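# Lay four amber stepped pieces in a row on the press

## Task

Place all four amber plastic pieces flat on the press table with the stepped face upward, forming a single straight line that is centred in front of the ram and runs parallel to the table's front edge. The pieces go end to end with a gap of roughly two finger widths between each neighbour, and every piece has its stepped end on your left when you stand facing the press.

## Robot and tools

Robot: two arms, left_arm and right_arm. Each carries an identical five-finger right hand, so the hands are not mirror images. Every hand axis and number means the same on both.

Scene frame: the origin is on the plane z = 0, under the midpoint between the two arm bases, which sit 0.90 m higher. +x points forward, the way both arms face. +z points up. left_arm is on the +y side. Positions are in metres, velocities in m/s and rad/s, and orientation is a wxyz quaternion. Reported poses can be off by a few centimetres.

Hand point: it sits 0.15 m out from the wrist flange along the fingers and 0.05 m in front of the palm. Its +z runs along the straight fingers, +y comes out of the palm, and +x runs across the palm away from the thumb. Straight fingers reach 0.06-0.07 m past the point, about 0.06 m behind it along -y. A wrist bracket on the little-finger side can hit things. With the fingers level, the wrist may hang up to 0.13 m (palm down) or 0.25 m (palm up) below the point and strike the table first.

A row holds 28 numbers, each in [-1, 1], always covering both arms:
1-6: left_arm dx, dy, dz, rx, ry, rz
7-14: left hand little, ring, middle, index, thumb_bend, thumb_turn, force_limit, speed
15-20: right_arm dx, dy, dz, rx, ry, rz
21-28: right hand, same eight numbers in the same order.
The pose numbers are an offset, not a pose. They count from that arm's "Hand target" as it stands when the action or move begins, along the scene-frame axes. 1.0 equals 0.6 m for dx, dy, dz and 180 degrees for rx, ry, rz. rx, ry, rz form a single rotation vector, turning about the Hand target position. Sending zeros re-requests the current Hand target. Sending the same offset again moves the arm further.
Finger numbers are absolute targets: +1 open or straight, -1 closed. thumb_turn is +1 beside the palm and -1 in front of it, opposite the fingers. force_limit runs from about 0 N at -1 to 10 N at +1 (15 N for the two thumb motors). speed runs from near zero at -1 to full at +0.48 and above. No hand number means 'no change'. To keep a hand as it is, repeat its last executed eight numbers. If none have been sent yet, use hand_measured plus hand_force_limit and hand_speed. An opposed grip fits objects 0.035-0.065 m thick. Close at speed -0.94 or lower for a gentle grip.

Tools:
execute_actions(actions, cameras): actions is a list of actions. Each action is a table of up to 15 rows of 28 numbers, one row per 1/30 s step. If fewer rows are given, the last one is held. Each row is an offset from that action's starting Hand target, not from the previous row. Images come back only with an empty list or when cameras are named.
move(target, speed, blend, stop_force, zero, blocking, cameras): target is either one 28-number row or a list of up to 15 such rows. All offsets count from the same starting Hand targets. speed is in m/s, from 0.002 to 3.2, default 0.25; rotation is capped at twice that in rad/s. Give one value or one per target. blend is a corner radius in m; 0 means stop at each corner. stop_force (4 to 120 N, shared by both arms) ends an arm's path when its wrist sensor feels that much push opposing the motion. It cannot be combined with blocking=false, is unreliable while the hand turns, and should be left out when backing off a contact. zero (default true) re-zeroes the sensor before the move. The result adds a 'move:' line with the ending (done, off_target, moving, held, fault) and any limits (paced = pose clipped, held = steps withheld). Paths run straight and do not avoid obstacles. Avoid paths near an arm's own base. Long moves stop after 10 s.
wait(seconds 0-10): lets the scene run while each arm holds its command.
stop(): brakes a running move.
zoom_image(camera, region [x0,y0,x1,y1] in pixels, at most 504 by 504): shows a closer view of that camera's latest image.
show_instructions(): shows the reference images.
zero_wrist_force(arm): tares that arm's wrist sensor.
finished_scene(scene): ends the current scene, numbered 1-3. It cannot be undone.
Cameras: cam_spot_left and cam_spot_right (896x504, fixed), cam_left_wrist and cam_right_wrist (672x504, fisheye).

Result lines: end_effector_position and quat per arm; Hand target (the last commanded pose after clipping, which later offsets count from); joint positions, velocities and torques; Wrist force and torque in the end-effector axes, plus a line with the peak since the last report; hand_measured, hand_stopped_by (moving, target, force, stalled, fault) and hand_load_n, in motor order. A grip that has been lost shows up as hand_load_n dropping to about 0. Hand points often rest a little short of the target. Send the missing distance as a further offset.

Limits: orientation commands are clipped to within 32 degrees of the measured orientation per step. A clearance check blocks arm-to-arm approaches, but fingers can still collide. A net force of about 150 N or too much joint torque triggers a 10 s fault stop. Overheating motors (85 °C) brake the arm for 30-60 s. Stiff arms can fault if driven even slightly past a firm contact, so approach surfaces slowly with stop_force. Avoid dropping pieces, releasing moving parts, slamming or hitting the press or table, pressing hard, overloading fingers, and letting the two hands touch or squeeze each other. Loose objects may occasionally be nudged by outside pushes.

Each tool is called after "Request:" by a JSON object that holds its "fn" and its "kwargs".

Reference images:

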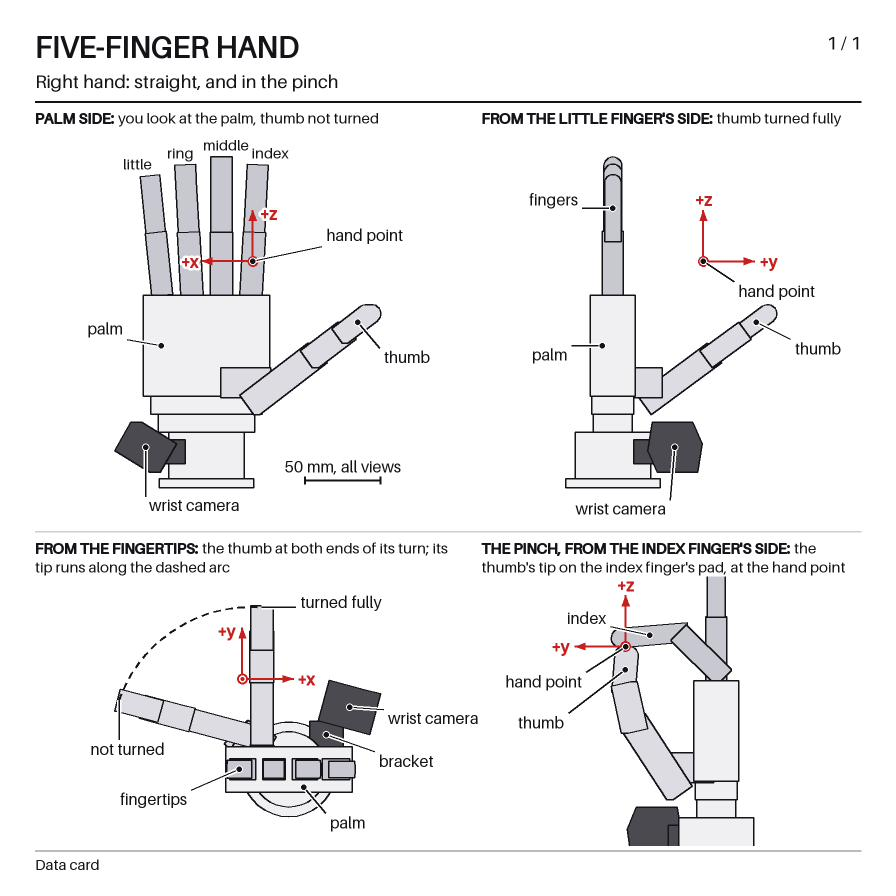

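## Session

Request:
{"fn": "execute_actions", "kwargs": {"actions": []}}

Scene clock: 0.00 s.
left_arm: end_effector_position=(+0.1545, +0.5761, +1.2582) hand_measured=(+1.000, +1.000, +1.000, +1.000, +1.000, +1.000) hand_load_n=(+0.0, +0.0, +0.0, +0.0, +0.0, +0.5) hand_stopped_by=(target, target, target, target, target, target) hand_force_limit=0.00 hand_speed=-0.80 end_effector_quat_wxyz=(-0.097, -0.080, +0.931, -0.344) | right_arm: end_effector_position=(+0.2027, -0.5751, +1.2706) hand_measured=(+1.000, +1.000, +1.000, +1.000, +1.000, +1.000) hand_load_n=(+0.0, +0.0, +0.0, +0.0, +0.0, +0.0) hand_stopped_by=(target, target, target, target, target, target) hand_force_limit=0.00 hand_speed=-0.80 end_effector_quat_wxyz=(-0.056, +0.054, +0.931, -0.356)
Joint positions: left_arm=[-0.128 -2.06 2.282 1.402 2.3 -1.851] | right_arm=[-0.349 -2.06 2.229 1.279 2.3 -1.851]
Joint velocities: within noise
Joint torques (N m): no reading
Motor temperatures (°C): left_arm=[34 31 33 39 40 40] | right_arm=[38 28 34 41 42 43]
Wrist force (N): no reading
Wrist torque (N m): no reading
Wrist force, peak (N): no reading
Hand target: left_arm +0.1545, +0.5761, +1.2582; -0.097, -0.080, +0.931, -0.344 | right_arm +0.2027, -0.5751, +1.2706; -0.056, +0.054, +0.931, -0.356

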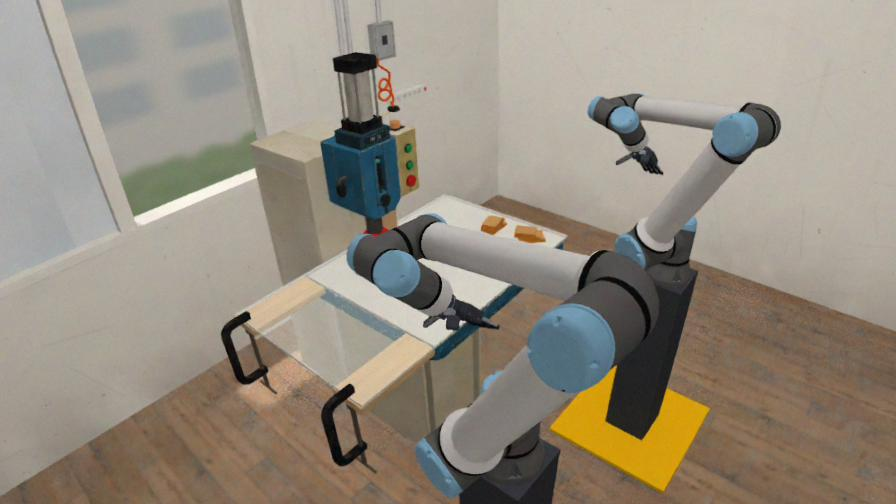

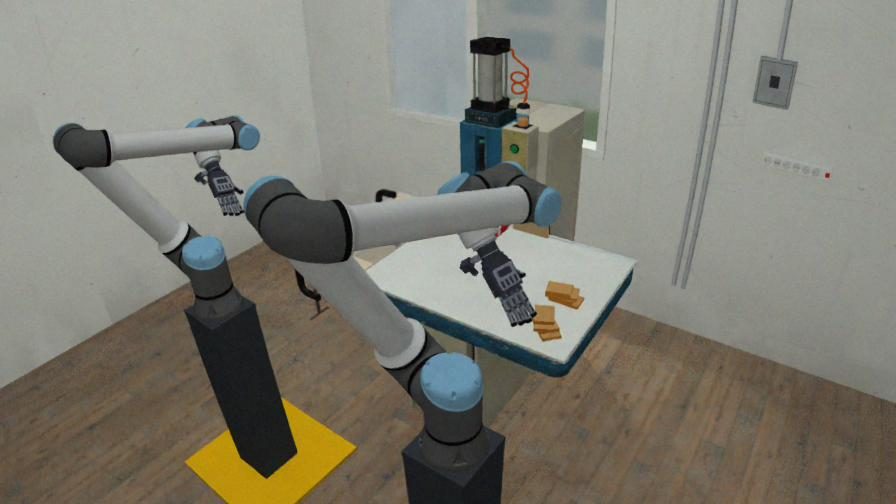

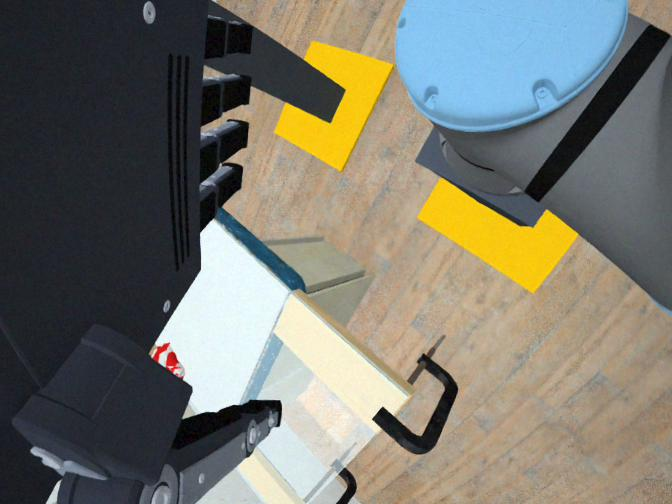

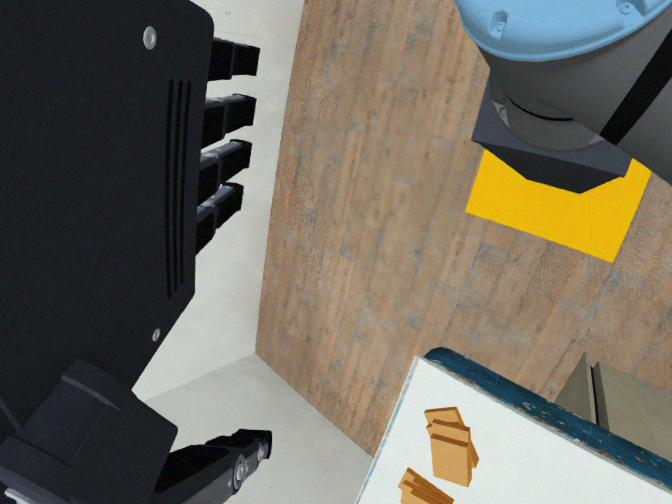

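Request:
{"fn": "zoom_image", "kwargs": {"camera": "cam_spot_right", "region": [480, 250, 640, 370]}}

Request:
{"fn": "zoom_image", "kwargs": {"camera": "cam_spot_left", "region": [420, 180, 600, 300]}}

Request:
{"fn": "zoom_image", "kwargs": {"camera": "cam_right_wrist", "region": [360, 340, 560, 504]}}

Request:
{"fn": "zoom_image", "kwargs": {"camera": "cam_spot_right", "region": [350, 180, 660, 400]}}

Scaled by 3.150.

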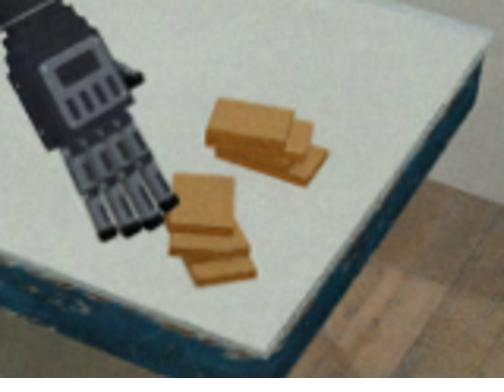

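Scaled by 2.800.

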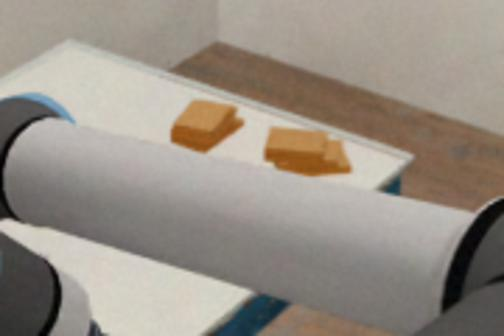

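Scaled by 2.520 from the camera's 672x504 image, which has a finer 960x720 frame.

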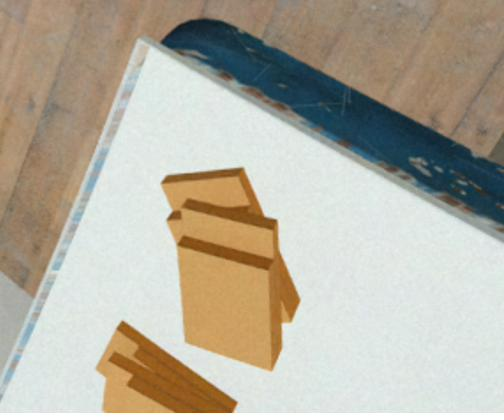

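Scaled by 1.626.

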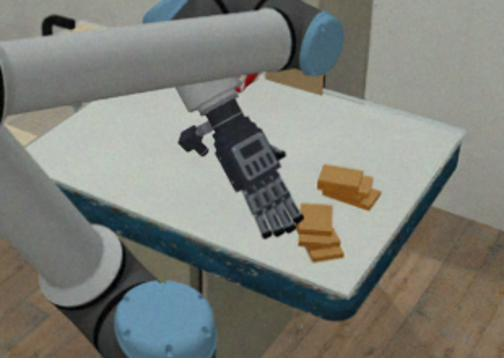

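Request:
{"fn": "move", "kwargs": {"target": [0.576,-0.71,0,0.2239,-0.0631,-0.0521,1,1,1,1,1,1,0,-0.8,0.495,0.125,-0.117,0.2323,-0.0366,0.0352,1,1,1,1,1,1,0,-0.8], "speed": 0.3, "cameras": ["all"]}}

Scene clock: 40.07 s.
left_arm: end_effector_position=(+0.5000, +0.1501, +1.2582) hand_measured=(+1.000, +1.000, +1.000, +1.000, +1.000, +1.000) hand_load_n=(+0.0, +0.0, +0.0, +0.0, +0.0, +0.0) hand_stopped_by=(target, target, target, target, target, target) hand_force_limit=0.00 hand_speed=-0.80 end_effector_quat_wxyz=(+0.000, +0.000, +1.000, -0.001) | right_arm: end_effector_position=(+0.4996, -0.5002, +1.2004) hand_measured=(+1.000, +1.000, +1.000, +1.000, +1.000, +1.000) hand_load_n=(+0.0, +0.0, +0.0, +0.0, +0.0, +0.0) hand_stopped_by=(target, target, target, target, target, target) hand_force_limit=0.00 hand_speed=-0.80 end_effector_quat_wxyz=(+0.000, +0.000, +1.000, +0.000)
Joint positions: left_arm=[-1.044 -1.242 1.48 1.331 1.571 -2.615] | right_arm=[-0.403 -1.522 1.927 1.165 1.57 -1.974]
Joint torques (N m): left_arm=[10.45 -45.94 -48.69 6.33 -1.7 4.35] | right_arm=[20.03 -30.96 -48.8 1.06 -2.86 -3.32]
Wrist force (N): left_arm=[-1.8 0.4 -0.7] | right_arm=[-0.1 -0.9 0.4]
Wrist torque (N m): left_arm=[0.01 0.29 -0.22] | right_arm=[-0.10 -0.01 0.08]
Wrist force, peak (N): left_arm=[-2.8 -1.5 -0.7] | right_arm=[-1.2 -0.9 0.6]
Hand target: left_arm +0.5001, +0.1501, +1.2582; +0.000, +0.000, +1.000, -0.001 | right_arm +0.4997, -0.5001, +1.2004; +0.000, +0.000, +1.000, +0.000
Off the commanded pose: left_arm 0.000 m, 0 deg | right_arm 0.000 m, 0 deg.
move: done
camera_calibration:
cam_left_wrist: T_world_to_cam=[[-0.231467, 0.972824, 0.0060118, -0.0394311], [0.825593, 0.193159, 0.530176, -1.11506], [0.514606, 0.127681, -0.847867, 0.909792], [0, 0, 0, 1]] pos_world=[0.443273, 0.13758, 1.3628]
cam_right_wrist: T_world_to_cam=[[-0.270888, 0.962591, -0.00618719, 0.624602], [0.843898, 0.240568, 0.479544, -0.867968], [0.463093, 0.124681, -0.877496, 0.993112], [0, 0, 0, 1]] pos_world=[0.441771, -0.516253, 1.29155]

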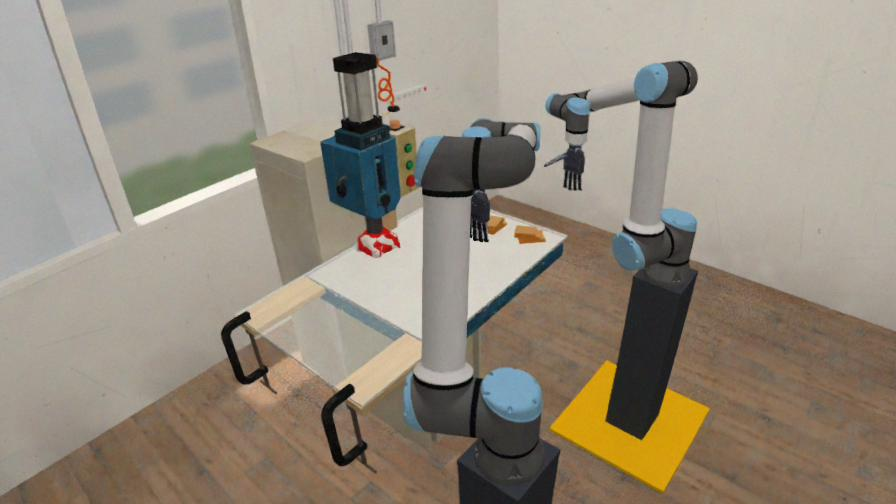

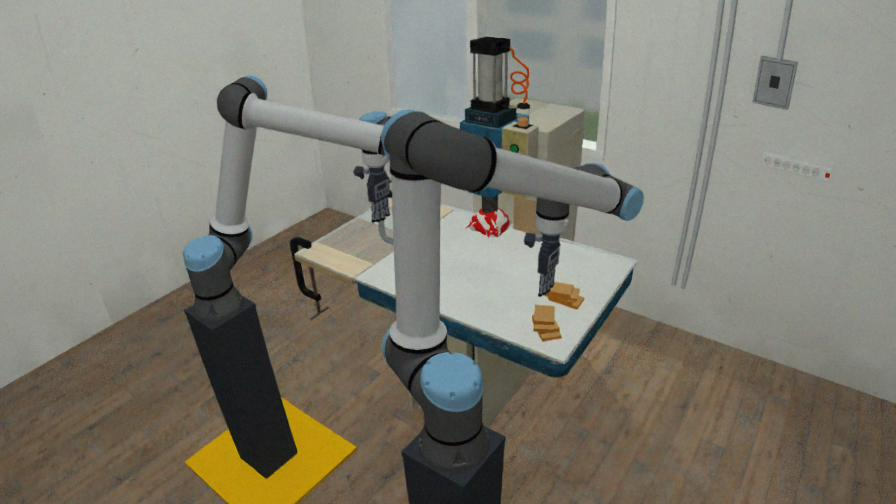

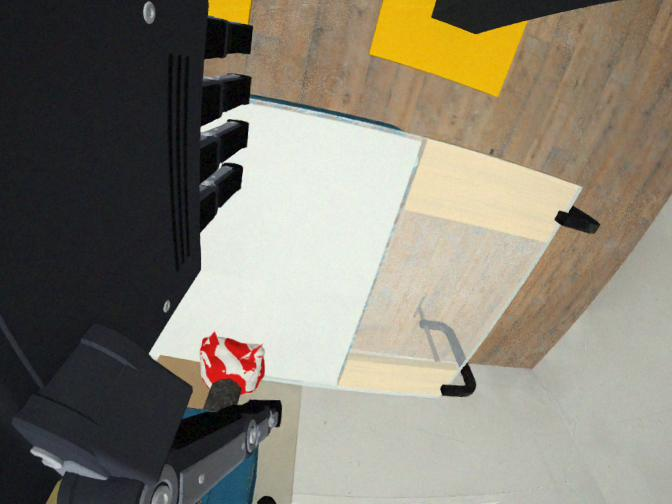

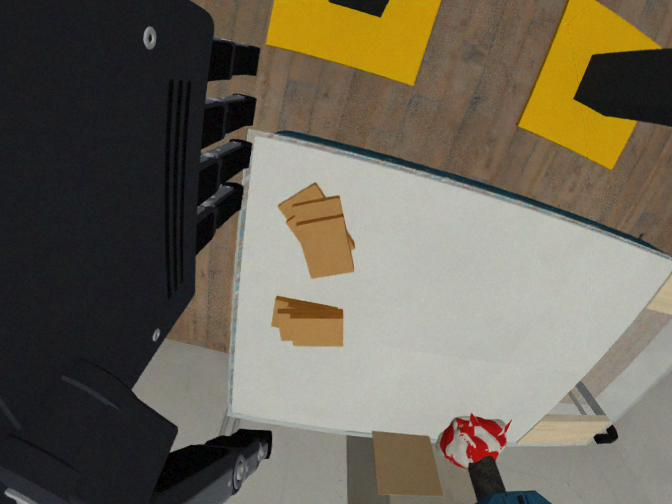

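Request:
{"fn": "zoom_image", "kwargs": {"camera": "cam_right_wrist", "region": [230, 160, 400, 370]}}

Request:
{"fn": "zoom_image", "kwargs": {"camera": "cam_right_wrist", "region": [350, 340, 600, 504]}}

Request:
{"fn": "zoom_image", "kwargs": {"camera": "cam_spot_right", "region": [520, 270, 600, 350]}}

Request:
{"fn": "zoom_image", "kwargs": {"camera": "cam_spot_left", "region": [470, 190, 560, 260]}}

Scaled by 2.400 from the camera's 672x504 image, which has a finer 960x720 frame.

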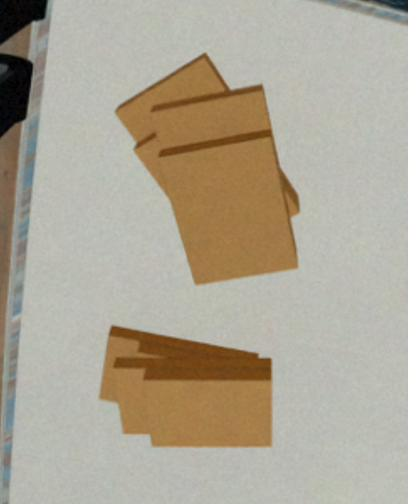

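Scaled by 2.016 from the camera's 672x504 image, which has a finer 960x720 frame.

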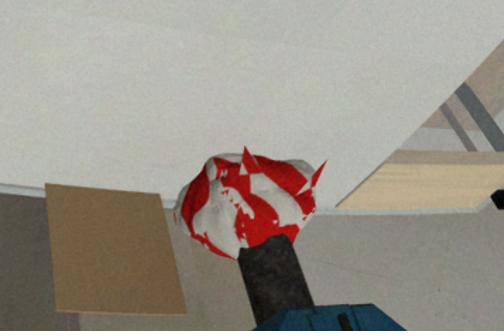

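Scaled by 6.300.

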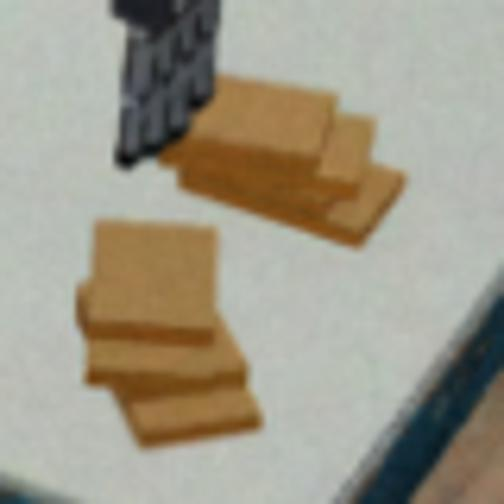

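Scaled by 5.600.

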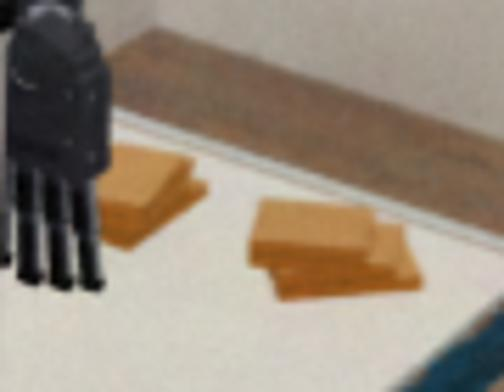

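Request:
{"fn": "zoom_image", "kwargs": {"camera": "cam_left_wrist", "region": [130, 300, 330, 504]}}

Request:
{"fn": "zoom_image", "kwargs": {"camera": "cam_spot_left", "region": [310, 140, 450, 280]}}

Request:
{"fn": "zoom_image", "kwargs": {"camera": "cam_spot_right", "region": [420, 140, 580, 280]}}

Scaled by 2.471 from the camera's 672x504 image, which has a finer 960x720 frame.

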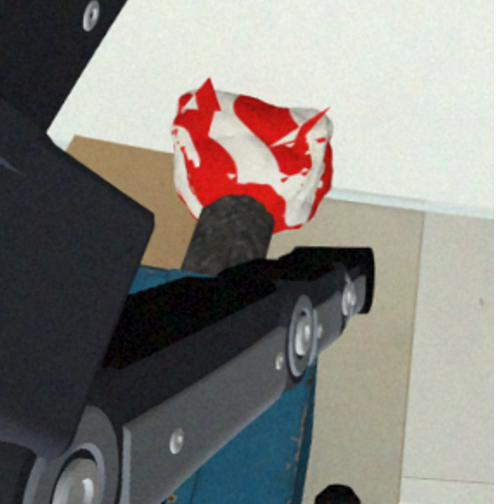

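Scaled by 3.600.

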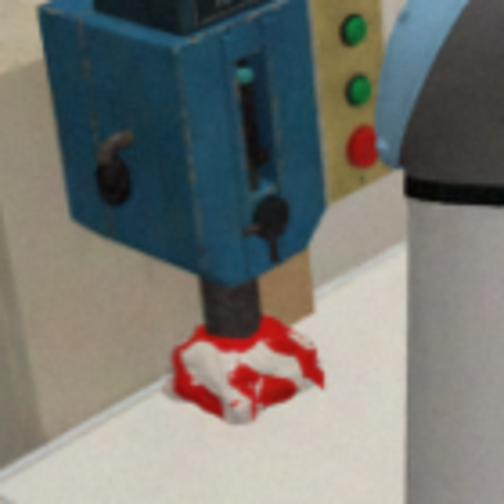

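Scaled by 3.150.

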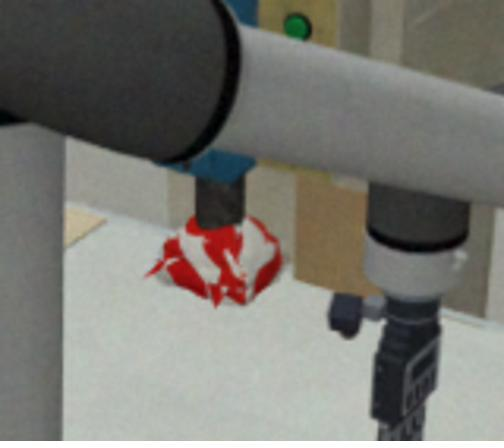

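Request:
{"fn": "move", "kwargs": {"target": [-0.35,0.5,0,0,0,0,1,1,1,1,1,1,0,-0.8,0.117,0,-0.25,0,0,0,1,1,1,1,1,1,0,-0.8], "speed": 0.3, "cameras": ["cam_spot_left","cam_right_wrist"]}}

Request:
{"fn": "zoom_image", "kwargs": {"camera": "cam_right_wrist", "region": [200, 150, 450, 450]}}

Scene clock: 90.97 s.
left_arm: end_effector_position=(+0.2902, +0.4500, +1.2582) hand_measured=(+1.000, +1.000, +1.000, +1.000, +1.000, +1.000) hand_load_n=(+0.0, -0.5, +0.0, +0.0, +0.0, +0.0) hand_stopped_by=(target, target, target, target, target, target) hand_force_limit=0.00 hand_speed=-0.80 end_effector_quat_wxyz=(+0.000, +0.000, +1.000, -0.001) | right_arm: end_effector_position=(+0.5699, -0.5001, +1.0504) hand_measured=(+1.000, +1.000, +1.000, +1.000, +1.000, +1.000) hand_load_n=(+0.0, +0.0, +0.0, +0.0, +0.0, +0.0) hand_stopped_by=(target, target, target, target, target, target) hand_force_limit=0.00 hand_speed=-0.80 end_effector_quat_wxyz=(+0.000, +0.000, +1.000, +0.000)
Joint positions: left_arm=[-1.161 -1.877 2.123 1.323 1.571 -2.733] | right_arm=[-0.349 -1.277 1.935 0.912 1.57 -1.92]
Joint torques (N m): left_arm=[-13.95 -20.13 -29.83 6.69 -1.22 -3.69] | right_arm=[19.72 -46.5 -43.86 0.78 2.29 3.97]
Wrist force (N): left_arm=[-1.7 0.0 -1.1] | right_arm=[-0.3 -0.5 0.4]
Wrist torque (N m): left_arm=[-0.02 0.29 -0.07] | right_arm=[-0.04 0.03 -0.18]
Wrist force, peak (N): left_arm=[-2.8 -0.8 -0.9] | right_arm=[-0.3 -0.6 0.9]
Hand target: left_arm +0.2901, +0.4501, +1.2582; +0.000, +0.000, +1.000, -0.001 | right_arm +0.5699, -0.5001, +1.0504; +0.000, +0.000, +1.000, +0.000
Off the commanded pose: left_arm 0.000 m, 0 deg | right_arm 0.000 m, 0 deg.
move: done
camera_calibration:
cam_right_wrist: T_world_to_cam=[[-0.270933, 0.962579, -0.0061029, 0.642514], [0.843887, 0.240566, 0.479565, -0.855322], [0.463088, 0.12478, -0.877485, 0.829007], [0, 0, 0, 1]] pos_world=[0.511971, -0.516153, 1.14155]
Images, in order (width x height): cam_spot_left 896x504, cam_right_wrist 672x504.

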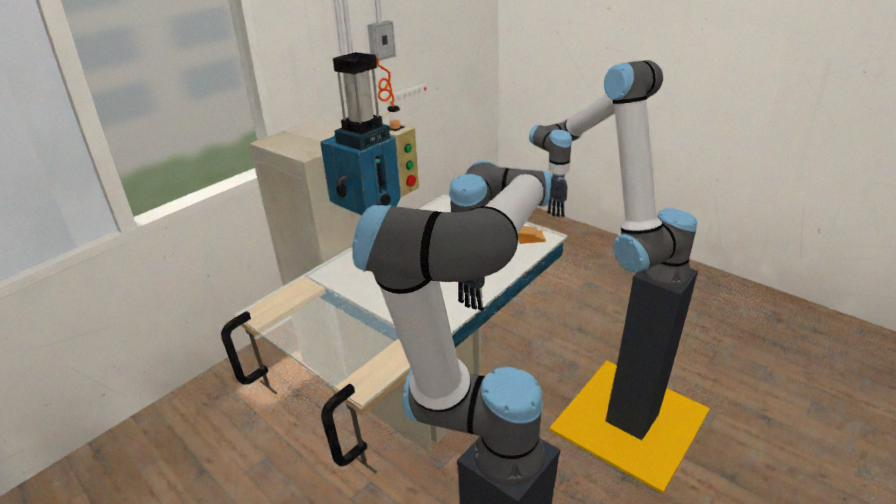

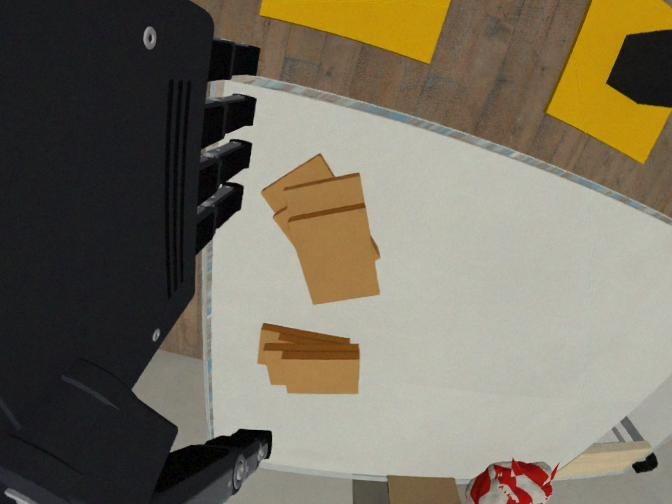

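Scaled by 1.680 from the camera's 672x504 image, which has a finer 960x720 frame.

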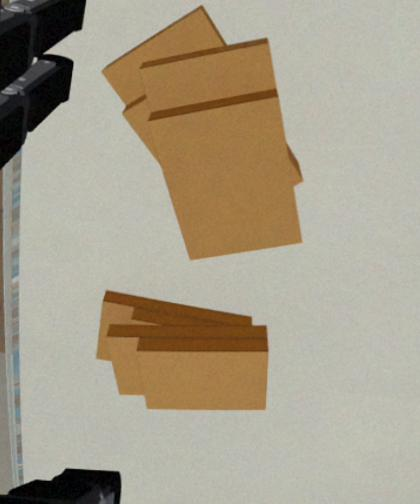

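Request:
{"fn": "move", "kwargs": {"target": [0,0,0,0,0,0,1,1,1,1,1,1,0,-0.8,0.05,0,0.2,-0.2255,-0.2255,0.4623,1,1,1,1,1,1,0,-0.8], "speed": 0.5, "cameras": ["cam_spot_left","cam_spot_right","cam_right_wrist"]}}

Scene clock: 118.90 s.
left_arm: end_effector_position=(+0.2901, +0.4501, +1.2582) hand_measured=(+1.000, +1.000, +1.000, +1.000, +1.000, +1.000) hand_load_n=(+0.0, +0.0, +0.0, +0.0, +0.0, +0.0) hand_stopped_by=(target, target, target, target, target, target) hand_force_limit=0.00 hand_speed=-0.80 end_effector_quat_wxyz=(+0.000, +0.000, +1.000, -0.001) | right_arm: end_effector_position=(+0.5999, -0.5001, +1.1704) hand_measured=(+1.000, +1.000, +1.000, +1.000, +1.000, +1.000) hand_load_n=(+0.0, +0.0, +0.0, +0.0, +0.0, +0.0) hand_stopped_by=(target, target, target, target, target, target) hand_force_limit=0.00 hand_speed=-0.80 end_effector_quat_wxyz=(-0.310, +0.636, -0.635, +0.310)
Joint positions: left_arm=[-1.161 -1.877 2.123 1.323 1.571 -2.733] | right_arm=[-0.376 -1.672 2.06 0.312 1.277 -3.381]
Joint torques (N m): left_arm=[-14.33 -19.48 -28.95 6.7 -1.2 -3.85] | right_arm=[-13.72 -45.25 -26.54 -1.88 -3.22 -2.89]
Wrist force (N): left_arm=[-1.5 0.1 -1.4] | right_arm=[0.1 0.0 0.0]
Wrist torque (N m): left_arm=[0.01 0.27 -0.06] | right_arm=[-0.04 -0.01 0.08]
Wrist force, peak (N): left_arm=[-1.7 -0.1 -1.4] | right_arm=[0.2 -1.1 0.4]
Hand target: left_arm +0.2901, +0.4501, +1.2582; +0.000, +0.000, +1.000, -0.001 | right_arm +0.5999, -0.5001, +1.1704; -0.310, +0.636, -0.635, +0.310
Off the commanded pose: left_arm 0.000 m, 0 deg | right_arm 0.000 m, 0 deg.
move: done
camera_calibration:
cam_right_wrist: T_world_to_cam=[[-0.587746, -0.270893, -0.762346, 1.10967], [-0.52599, 0.843903, 0.105649, 0.622972], [0.614727, 0.463081, -0.638488, 0.718887], [0, 0, 0, 1]] pos_world=[0.53796, -0.558029, 1.23913]
Images, in order (width x height): cam_spot_left 896x504, cam_spot_right 896x504, cam_right_wrist 672x504.

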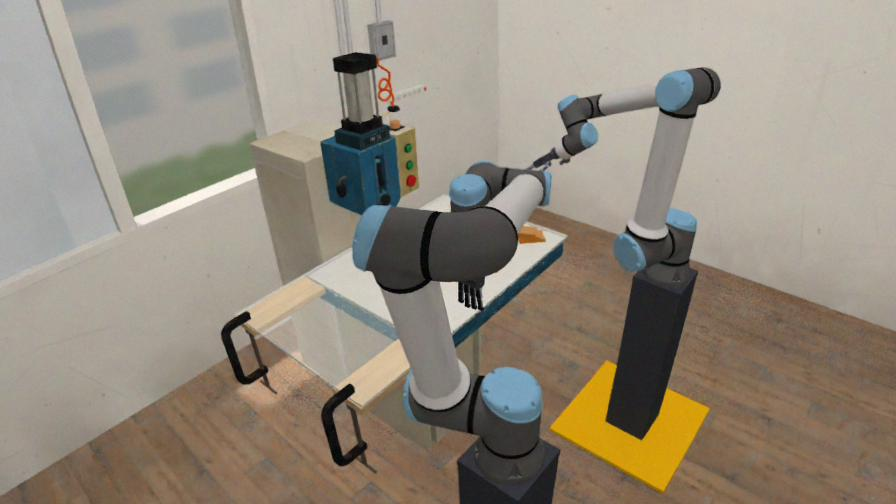

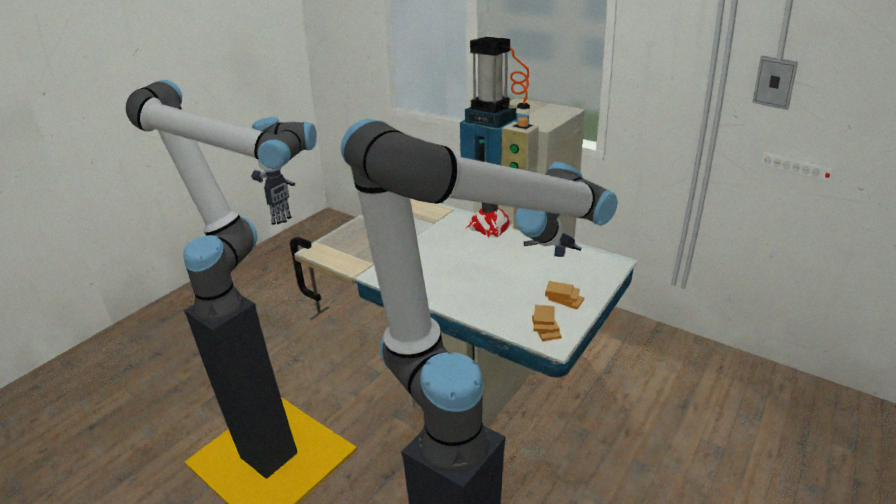

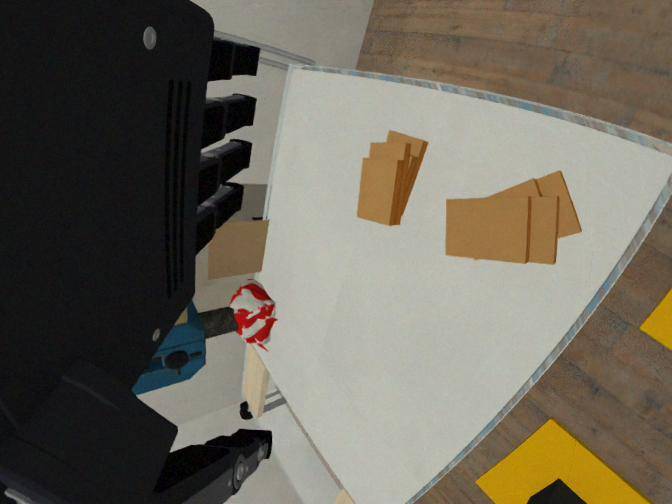

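Request:
{"fn": "move", "kwargs": {"target": [0,0,0,0,0,0,1,1,1,1,1,1,0,-0.8,0.05,0.05,0,0,0,0.648,1,1,1,1,1,1,0,-0.8], "speed": 0.5, "cameras": ["cam_spot_left","cam_spot_right","cam_right_wrist"]}}

Scene clock: 123.33 s.
left_arm: end_effector_position=(+0.2901, +0.4501, +1.2582) hand_measured=(+1.000, +1.000, +1.000, +1.000, +1.000, +1.000) hand_load_n=(+0.0, +0.0, +0.0, +0.0, +0.0, +0.0) hand_stopped_by=(target, target, target, target, target, target) hand_force_limit=0.00 hand_speed=-0.80 end_effector_quat_wxyz=(+0.000, +0.000, +1.000, -0.001) | right_arm: end_effector_position=(+0.6299, -0.4702, +1.1704) hand_measured=(+1.000, +1.000, +1.000, +1.000, +1.000, +1.000) hand_load_n=(+0.0, +0.0, +0.0, +0.0, +0.0, +0.0) hand_stopped_by=(target, target, target, target, target, target) hand_force_limit=0.00 hand_speed=-0.80 end_effector_quat_wxyz=(-0.426, +0.875, +0.207, -0.101)
Joint positions: left_arm=[-1.161 -1.877 2.123 1.323 1.571 -2.733] | right_arm=[-0.321 -1.021 1.576 1.752 0.981 -5.732]
Joint torques (N m): left_arm=[-14.65 -19.52 -28.36 6.72 -1.5 -3.86] | right_arm=[17.05 -70.45 -46.23 6.55 1.96 -2.96]
Wrist force (N): left_arm=[-1.5 0.1 -1.0] | right_arm=[0.1 -0.4 0.0]
Wrist torque (N m): left_arm=[-0.01 0.25 -0.05] | right_arm=[-0.10 0.02 0.06]
Wrist force, peak (N): left_arm=[-1.9 0.0 -1.3] | right_arm=[0.3 -0.7 -0.1]
Hand target: left_arm +0.2901, +0.4501, +1.2582; +0.000, +0.000, +1.000, -0.001 | right_arm +0.6299, -0.4701, +1.1704; -0.426, +0.875, +0.208, -0.101
Off the commanded pose: left_arm 0.000 m, 0 deg | right_arm 0.000 m, 0 deg.
move: done
camera_calibration:
cam_right_wrist: T_world_to_cam=[[0.505703, -0.403808, -0.762367, 0.38421], [-0.518475, -0.848555, 0.105538, -0.186938], [-0.689527, 0.341898, -0.638481, 1.4511], [0, 0, 0, 1]] pos_world=[0.709352, -0.499607, 1.23913]
Images, in order (width x height): cam_spot_left 896x504, cam_spot_right 896x504, cam_right_wrist 672x504.

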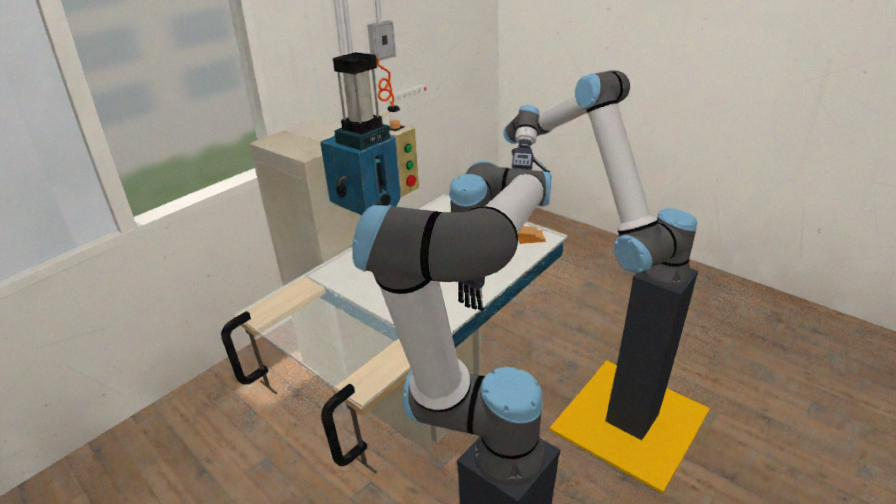

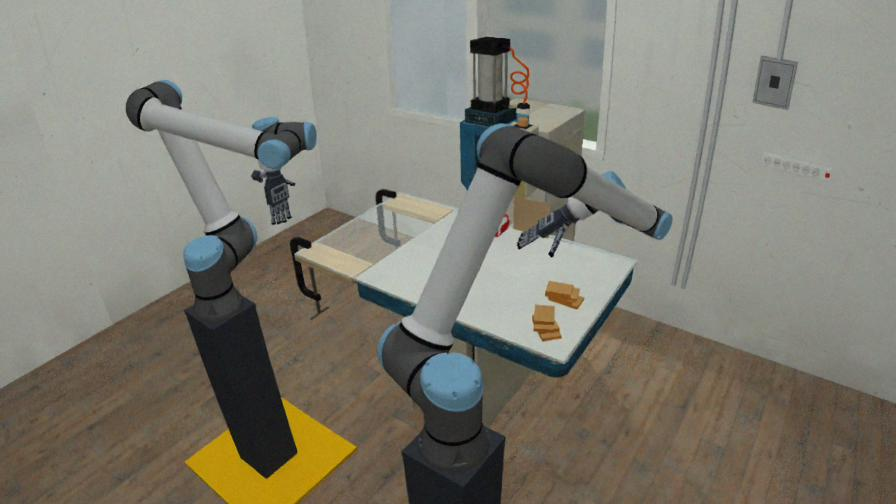

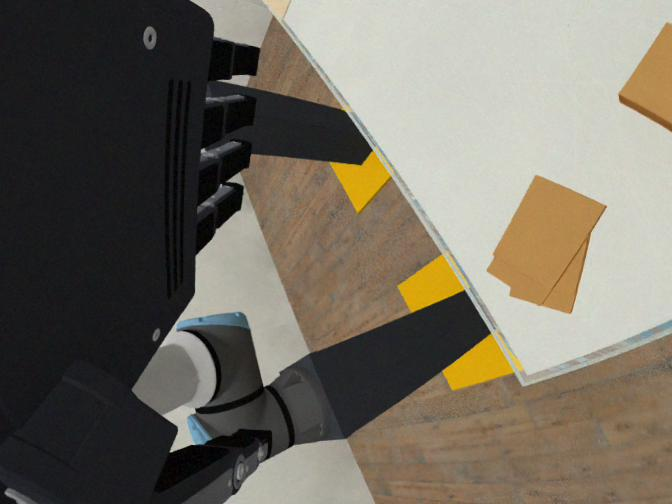

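Request:
{"fn": "move", "kwargs": {"target": [0,0,0,0,0,0,1,1,1,1,1,1,0,-0.8,0.1,0.35,-0.25,0,0,0,1,1,0.5,0.5,1,-1,-0.2,0], "speed": 0.3, "cameras": ["cam_spot_right","cam_right_wrist"]}}

Request:
{"fn": "zoom_image", "kwargs": {"camera": "cam_right_wrist", "region": [150, 0, 450, 300]}}

Scene clock: 143.73 s.
left_arm: end_effector_position=(+0.2901, +0.4501, +1.2582) hand_measured=(+1.000, +1.000, +1.000, +1.000, +1.000, +1.000) hand_load_n=(+0.5, +0.0, +0.0, +0.0, +0.0, +0.0) hand_stopped_by=(target, target, target, target, target, target) hand_force_limit=0.00 hand_speed=-0.80 end_effector_quat_wxyz=(+0.000, +0.000, +1.000, -0.001) | right_arm: end_effector_position=(+0.6898, -0.2603, +1.0205) hand_measured=(+1.000, +1.000, +0.500, +0.500, +1.000, -1.000) hand_load_n=(+0.0, +0.0, +0.0, +0.0, +0.0, +0.0) hand_stopped_by=(target, target, target, target, target, target) hand_force_limit=-0.20 hand_speed=0.00 end_effector_quat_wxyz=(-0.426, +0.875, +0.208, -0.101)
Joint positions: left_arm=[-1.161 -1.877 2.123 1.323 1.571 -2.733] | right_arm=[-0.032 -0.782 1.424 1.477 0.807 -5.435]
Joint torques (N m): left_arm=[-13.22 -20.12 -28.84 6.68 -1.07 -4.08] | right_arm=[19.56 -87.83 -44.37 1.67 -3.72 3.64]
Wrist force (N): left_arm=[-1.8 0.2 -0.8] | right_arm=[0.1 -0.5 -0.2]
Wrist torque (N m): left_arm=[0.01 0.29 -0.06] | right_arm=[-0.09 -0.01 -0.17]
Wrist force, peak (N): left_arm=[-1.8 0.2 -1.4] | right_arm=[-1.0 -0.3 -1.7]
Hand target: left_arm +0.2901, +0.4501, +1.2582; +0.000, +0.000, +1.000, -0.001 | right_arm +0.6899, -0.2601, +1.0204; -0.426, +0.875, +0.208, -0.101
Off the commanded pose: left_arm 0.000 m, 0 deg | right_arm 0.000 m, 0 deg.
move: done
camera_calibration:
cam_right_wrist: T_world_to_cam=[[0.505803, -0.403702, -0.762357, 0.32429], [-0.518346, -0.84864, 0.105484, 0.0380358], [-0.689551, 0.34181, -0.638502, 1.32501], [0, 0, 0, 1]] pos_world=[0.769351, -0.289707, 1.08923]
Images, in order (width x height): cam_spot_right 896x504, cam_right_wrist 672x504.

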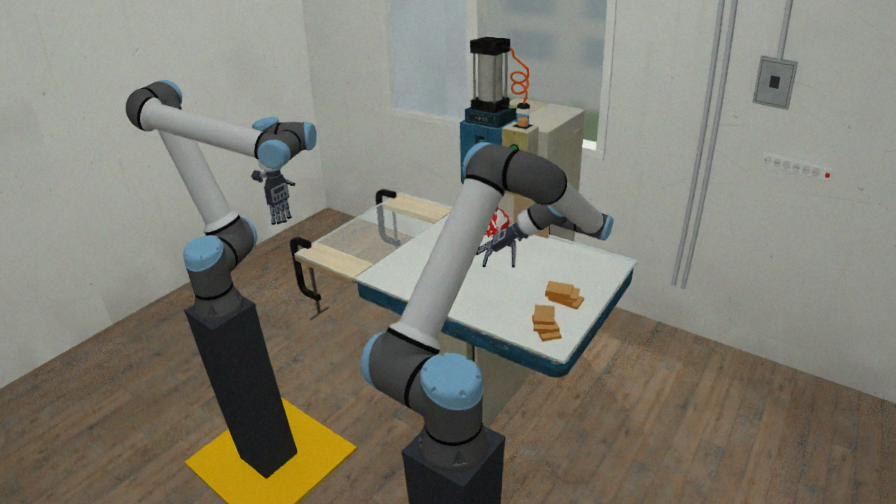

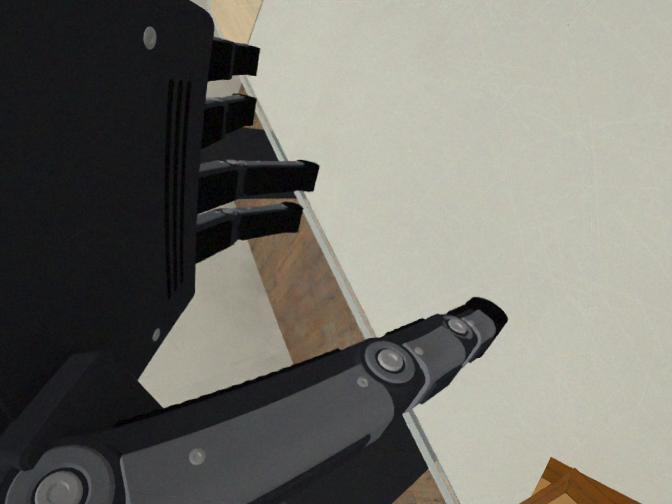

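Scaled by 1.680 from the camera's 672x504 image, which has a finer 960x720 frame.

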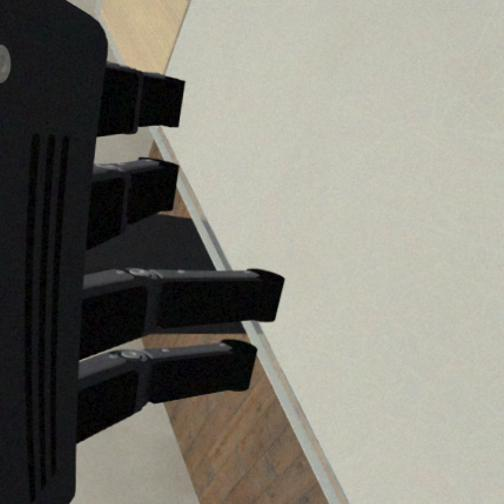

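Request:
{"fn": "move", "kwargs": {"target": [0,0,0,0,0,0,1,1,1,1,1,1,0,-0.8,0,0,-0.2333,0,0,0,1,1,0.5,0.5,1,-1,-0.2,0], "speed": 0.2, "cameras": ["cam_spot_left","cam_right_wrist"]}}

Request:
{"fn": "move", "kwargs": {"target": [0,0,0,0,0,0,1,1,1,1,1,1,0,-0.8,0,0,-0.05,0,0,0,1,1,0.5,0.5,1,-1,-0.2,0], "speed": 0.01, "stop_force": 4, "cameras": ["cam_spot_left","cam_right_wrist"]}}

Scene clock: 148.97 s.
left_arm: end_effector_position=(+0.2901, +0.4501, +1.2582) hand_measured=(+1.000, +1.000, +1.000, +1.000, +1.000, +1.000) hand_load_n=(+0.0, +0.0, +0.0, +0.0, +0.0, +0.0) hand_stopped_by=(target, target, target, target, target, target) hand_force_limit=0.00 hand_speed=-0.80 end_effector_quat_wxyz=(+0.000, +0.000, +1.000, -0.001) | right_arm: end_effector_position=(+0.6900, -0.2603, +0.8809) hand_measured=(+1.000, +1.000, +0.500, +0.500, +1.000, -1.000) hand_load_n=(+0.0, +0.0, +4.5, +0.0, +0.0, +0.0) hand_stopped_by=(target, target, target, target, target, target) hand_force_limit=-0.20 hand_speed=0.00 end_effector_quat_wxyz=(-0.426, +0.875, +0.207, -0.101)
Joint positions: left_arm=[-1.161 -1.877 2.123 1.323 1.571 -2.733] | right_arm=[-0.032 -0.629 1.432 1.317 0.807 -5.435]
Joint torques (N m): left_arm=[-14.46 -20.36 -28.86 6.63 -1.54 -4.03] | right_arm=[25.33 -57.4 -32.05 -8.72 0.36 3.54]
Wrist force (N): left_arm=[-1.4 0.4 -1.1] | right_arm=[-7.9 -28.8 -36.5]
Wrist torque (N m): left_arm=[0.05 0.24 -0.04] | right_arm=[2.19 0.32 -0.92]
Wrist force, peak (N): left_arm=[-1.7 0.0 -1.4] | right_arm=[-7.9 -28.8 -36.5]
Hand target: left_arm +0.2901, +0.4501, +1.2582; +0.000, +0.000, +1.000, -0.001 | right_arm +0.6899, -0.2601, +0.8804; -0.426, +0.875, +0.208, -0.101
Off the commanded pose: left_arm 0.000 m, 0 deg | right_arm 0.000 m, 0 deg.
move: done
camera_calibration:
cam_right_wrist: T_world_to_cam=[[0.505756, -0.403779, -0.762347, 0.217818], [-0.518392, -0.848604, 0.105554, 0.0527932], [-0.689551, 0.34181, -0.638502, 1.23594], [0, 0, 0, 1]] pos_world=[0.769452, -0.289707, 0.949634]
Images, in order (width x height): cam_spot_left 896x504, cam_right_wrist 672x504.

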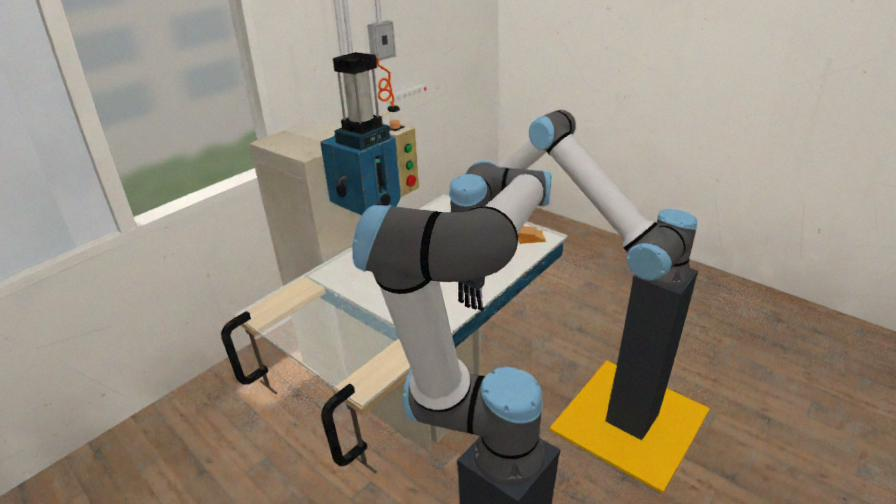

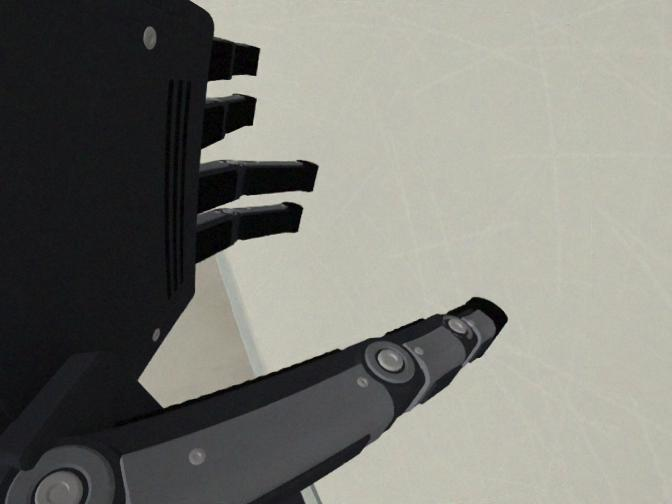

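Scene clock: 149.93 s.
left_arm: end_effector_position=(+0.2901, +0.4501, +1.2582) hand_measured=(+1.000, +1.000, +1.000, +1.000, +1.000, +1.000) hand_load_n=(+0.0, +0.0, +0.0, +0.0, -0.5, +0.0) hand_stopped_by=(target, target, target, target, target, target) hand_force_limit=0.00 hand_speed=-0.80 end_effector_quat_wxyz=(+0.000, +0.000, +1.000, -0.001) | right_arm: end_effector_position=(+0.6900, -0.2602, +0.8808) hand_measured=(+1.000, +1.000, +0.500, +0.500, +1.000, -1.000) hand_load_n=(+0.0, +0.0, +5.0, +0.0, +0.0, +0.0) hand_stopped_by=(target, target, target, target, target, target) hand_force_limit=-0.20 hand_speed=0.00 end_effector_quat_wxyz=(-0.426, +0.875, +0.207, -0.101)
Joint positions: left_arm=[-1.161 -1.877 2.123 1.323 1.571 -2.733] | right_arm=[-0.032 -0.629 1.432 1.317 0.807 -5.435]
Joint torques (N m): left_arm=[-13.2 -19.47 -28.73 6.6 -1.45 -3.95] | right_arm=[10.89 -78 -27.27 -3.88 2.78 1.99]
Wrist force (N): left_arm=[-1.4 0.1 -1.0] | right_arm=[-8.5 -31.4 -40.7]
Wrist torque (N m): left_arm=[-0.01 0.24 -0.05] | right_arm=[2.46 0.34 -0.98]
Wrist force, peak (N): left_arm=[-1.6 0.2 -1.4] | right_arm=[-8.9 -32.0 -41.2]
Hand target: left_arm +0.2901, +0.4501, +1.2582; +0.000, +0.000, +1.000, -0.001 | right_arm +0.6900, -0.2603, +0.8808; -0.426, +0.875, +0.207, -0.101 (not the last commanded pose)
Off the commanded pose: left_arm 0.000 m, 0 deg | right_arm 0.030 m, 0 deg.
move: contact (right_arm)
camera_calibration:
cam_right_wrist: T_world_to_cam=[[0.505728, -0.403766, -0.762373, 0.217868], [-0.51845, -0.848575, 0.1055, 0.0528987], [-0.689527, 0.341898, -0.638481, 1.23593], [0, 0, 0, 1]] pos_world=[0.769452, -0.289707, 0.949635]
Images, in order (width x height): cam_spot_left 896x504, cam_right_wrist 672x504.

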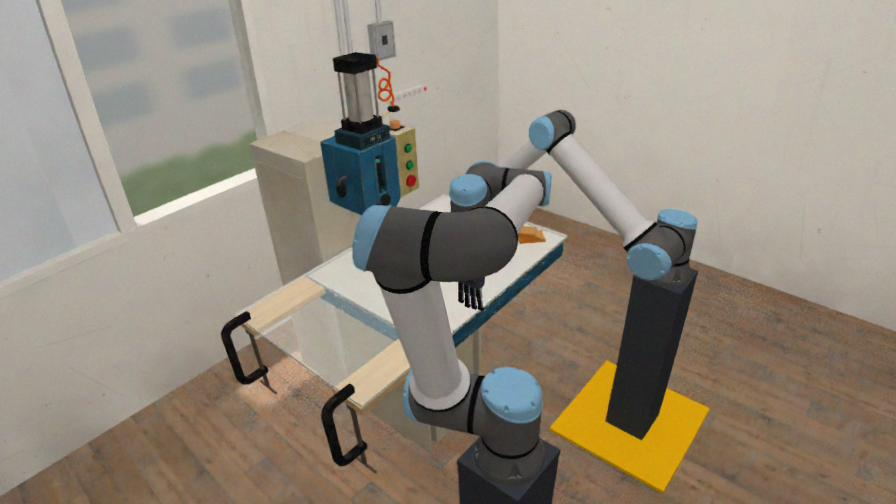

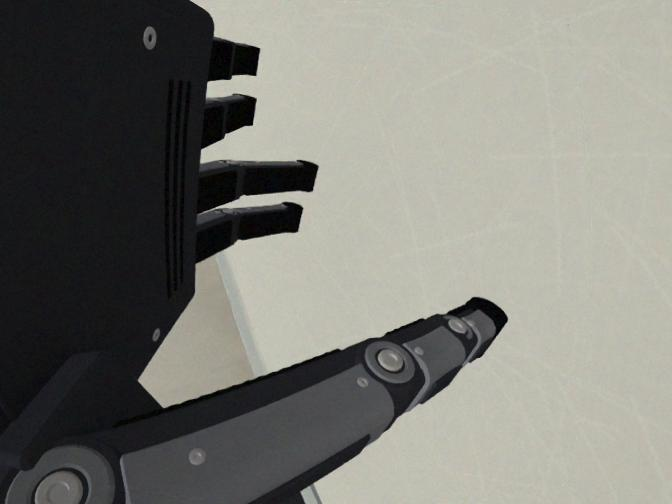

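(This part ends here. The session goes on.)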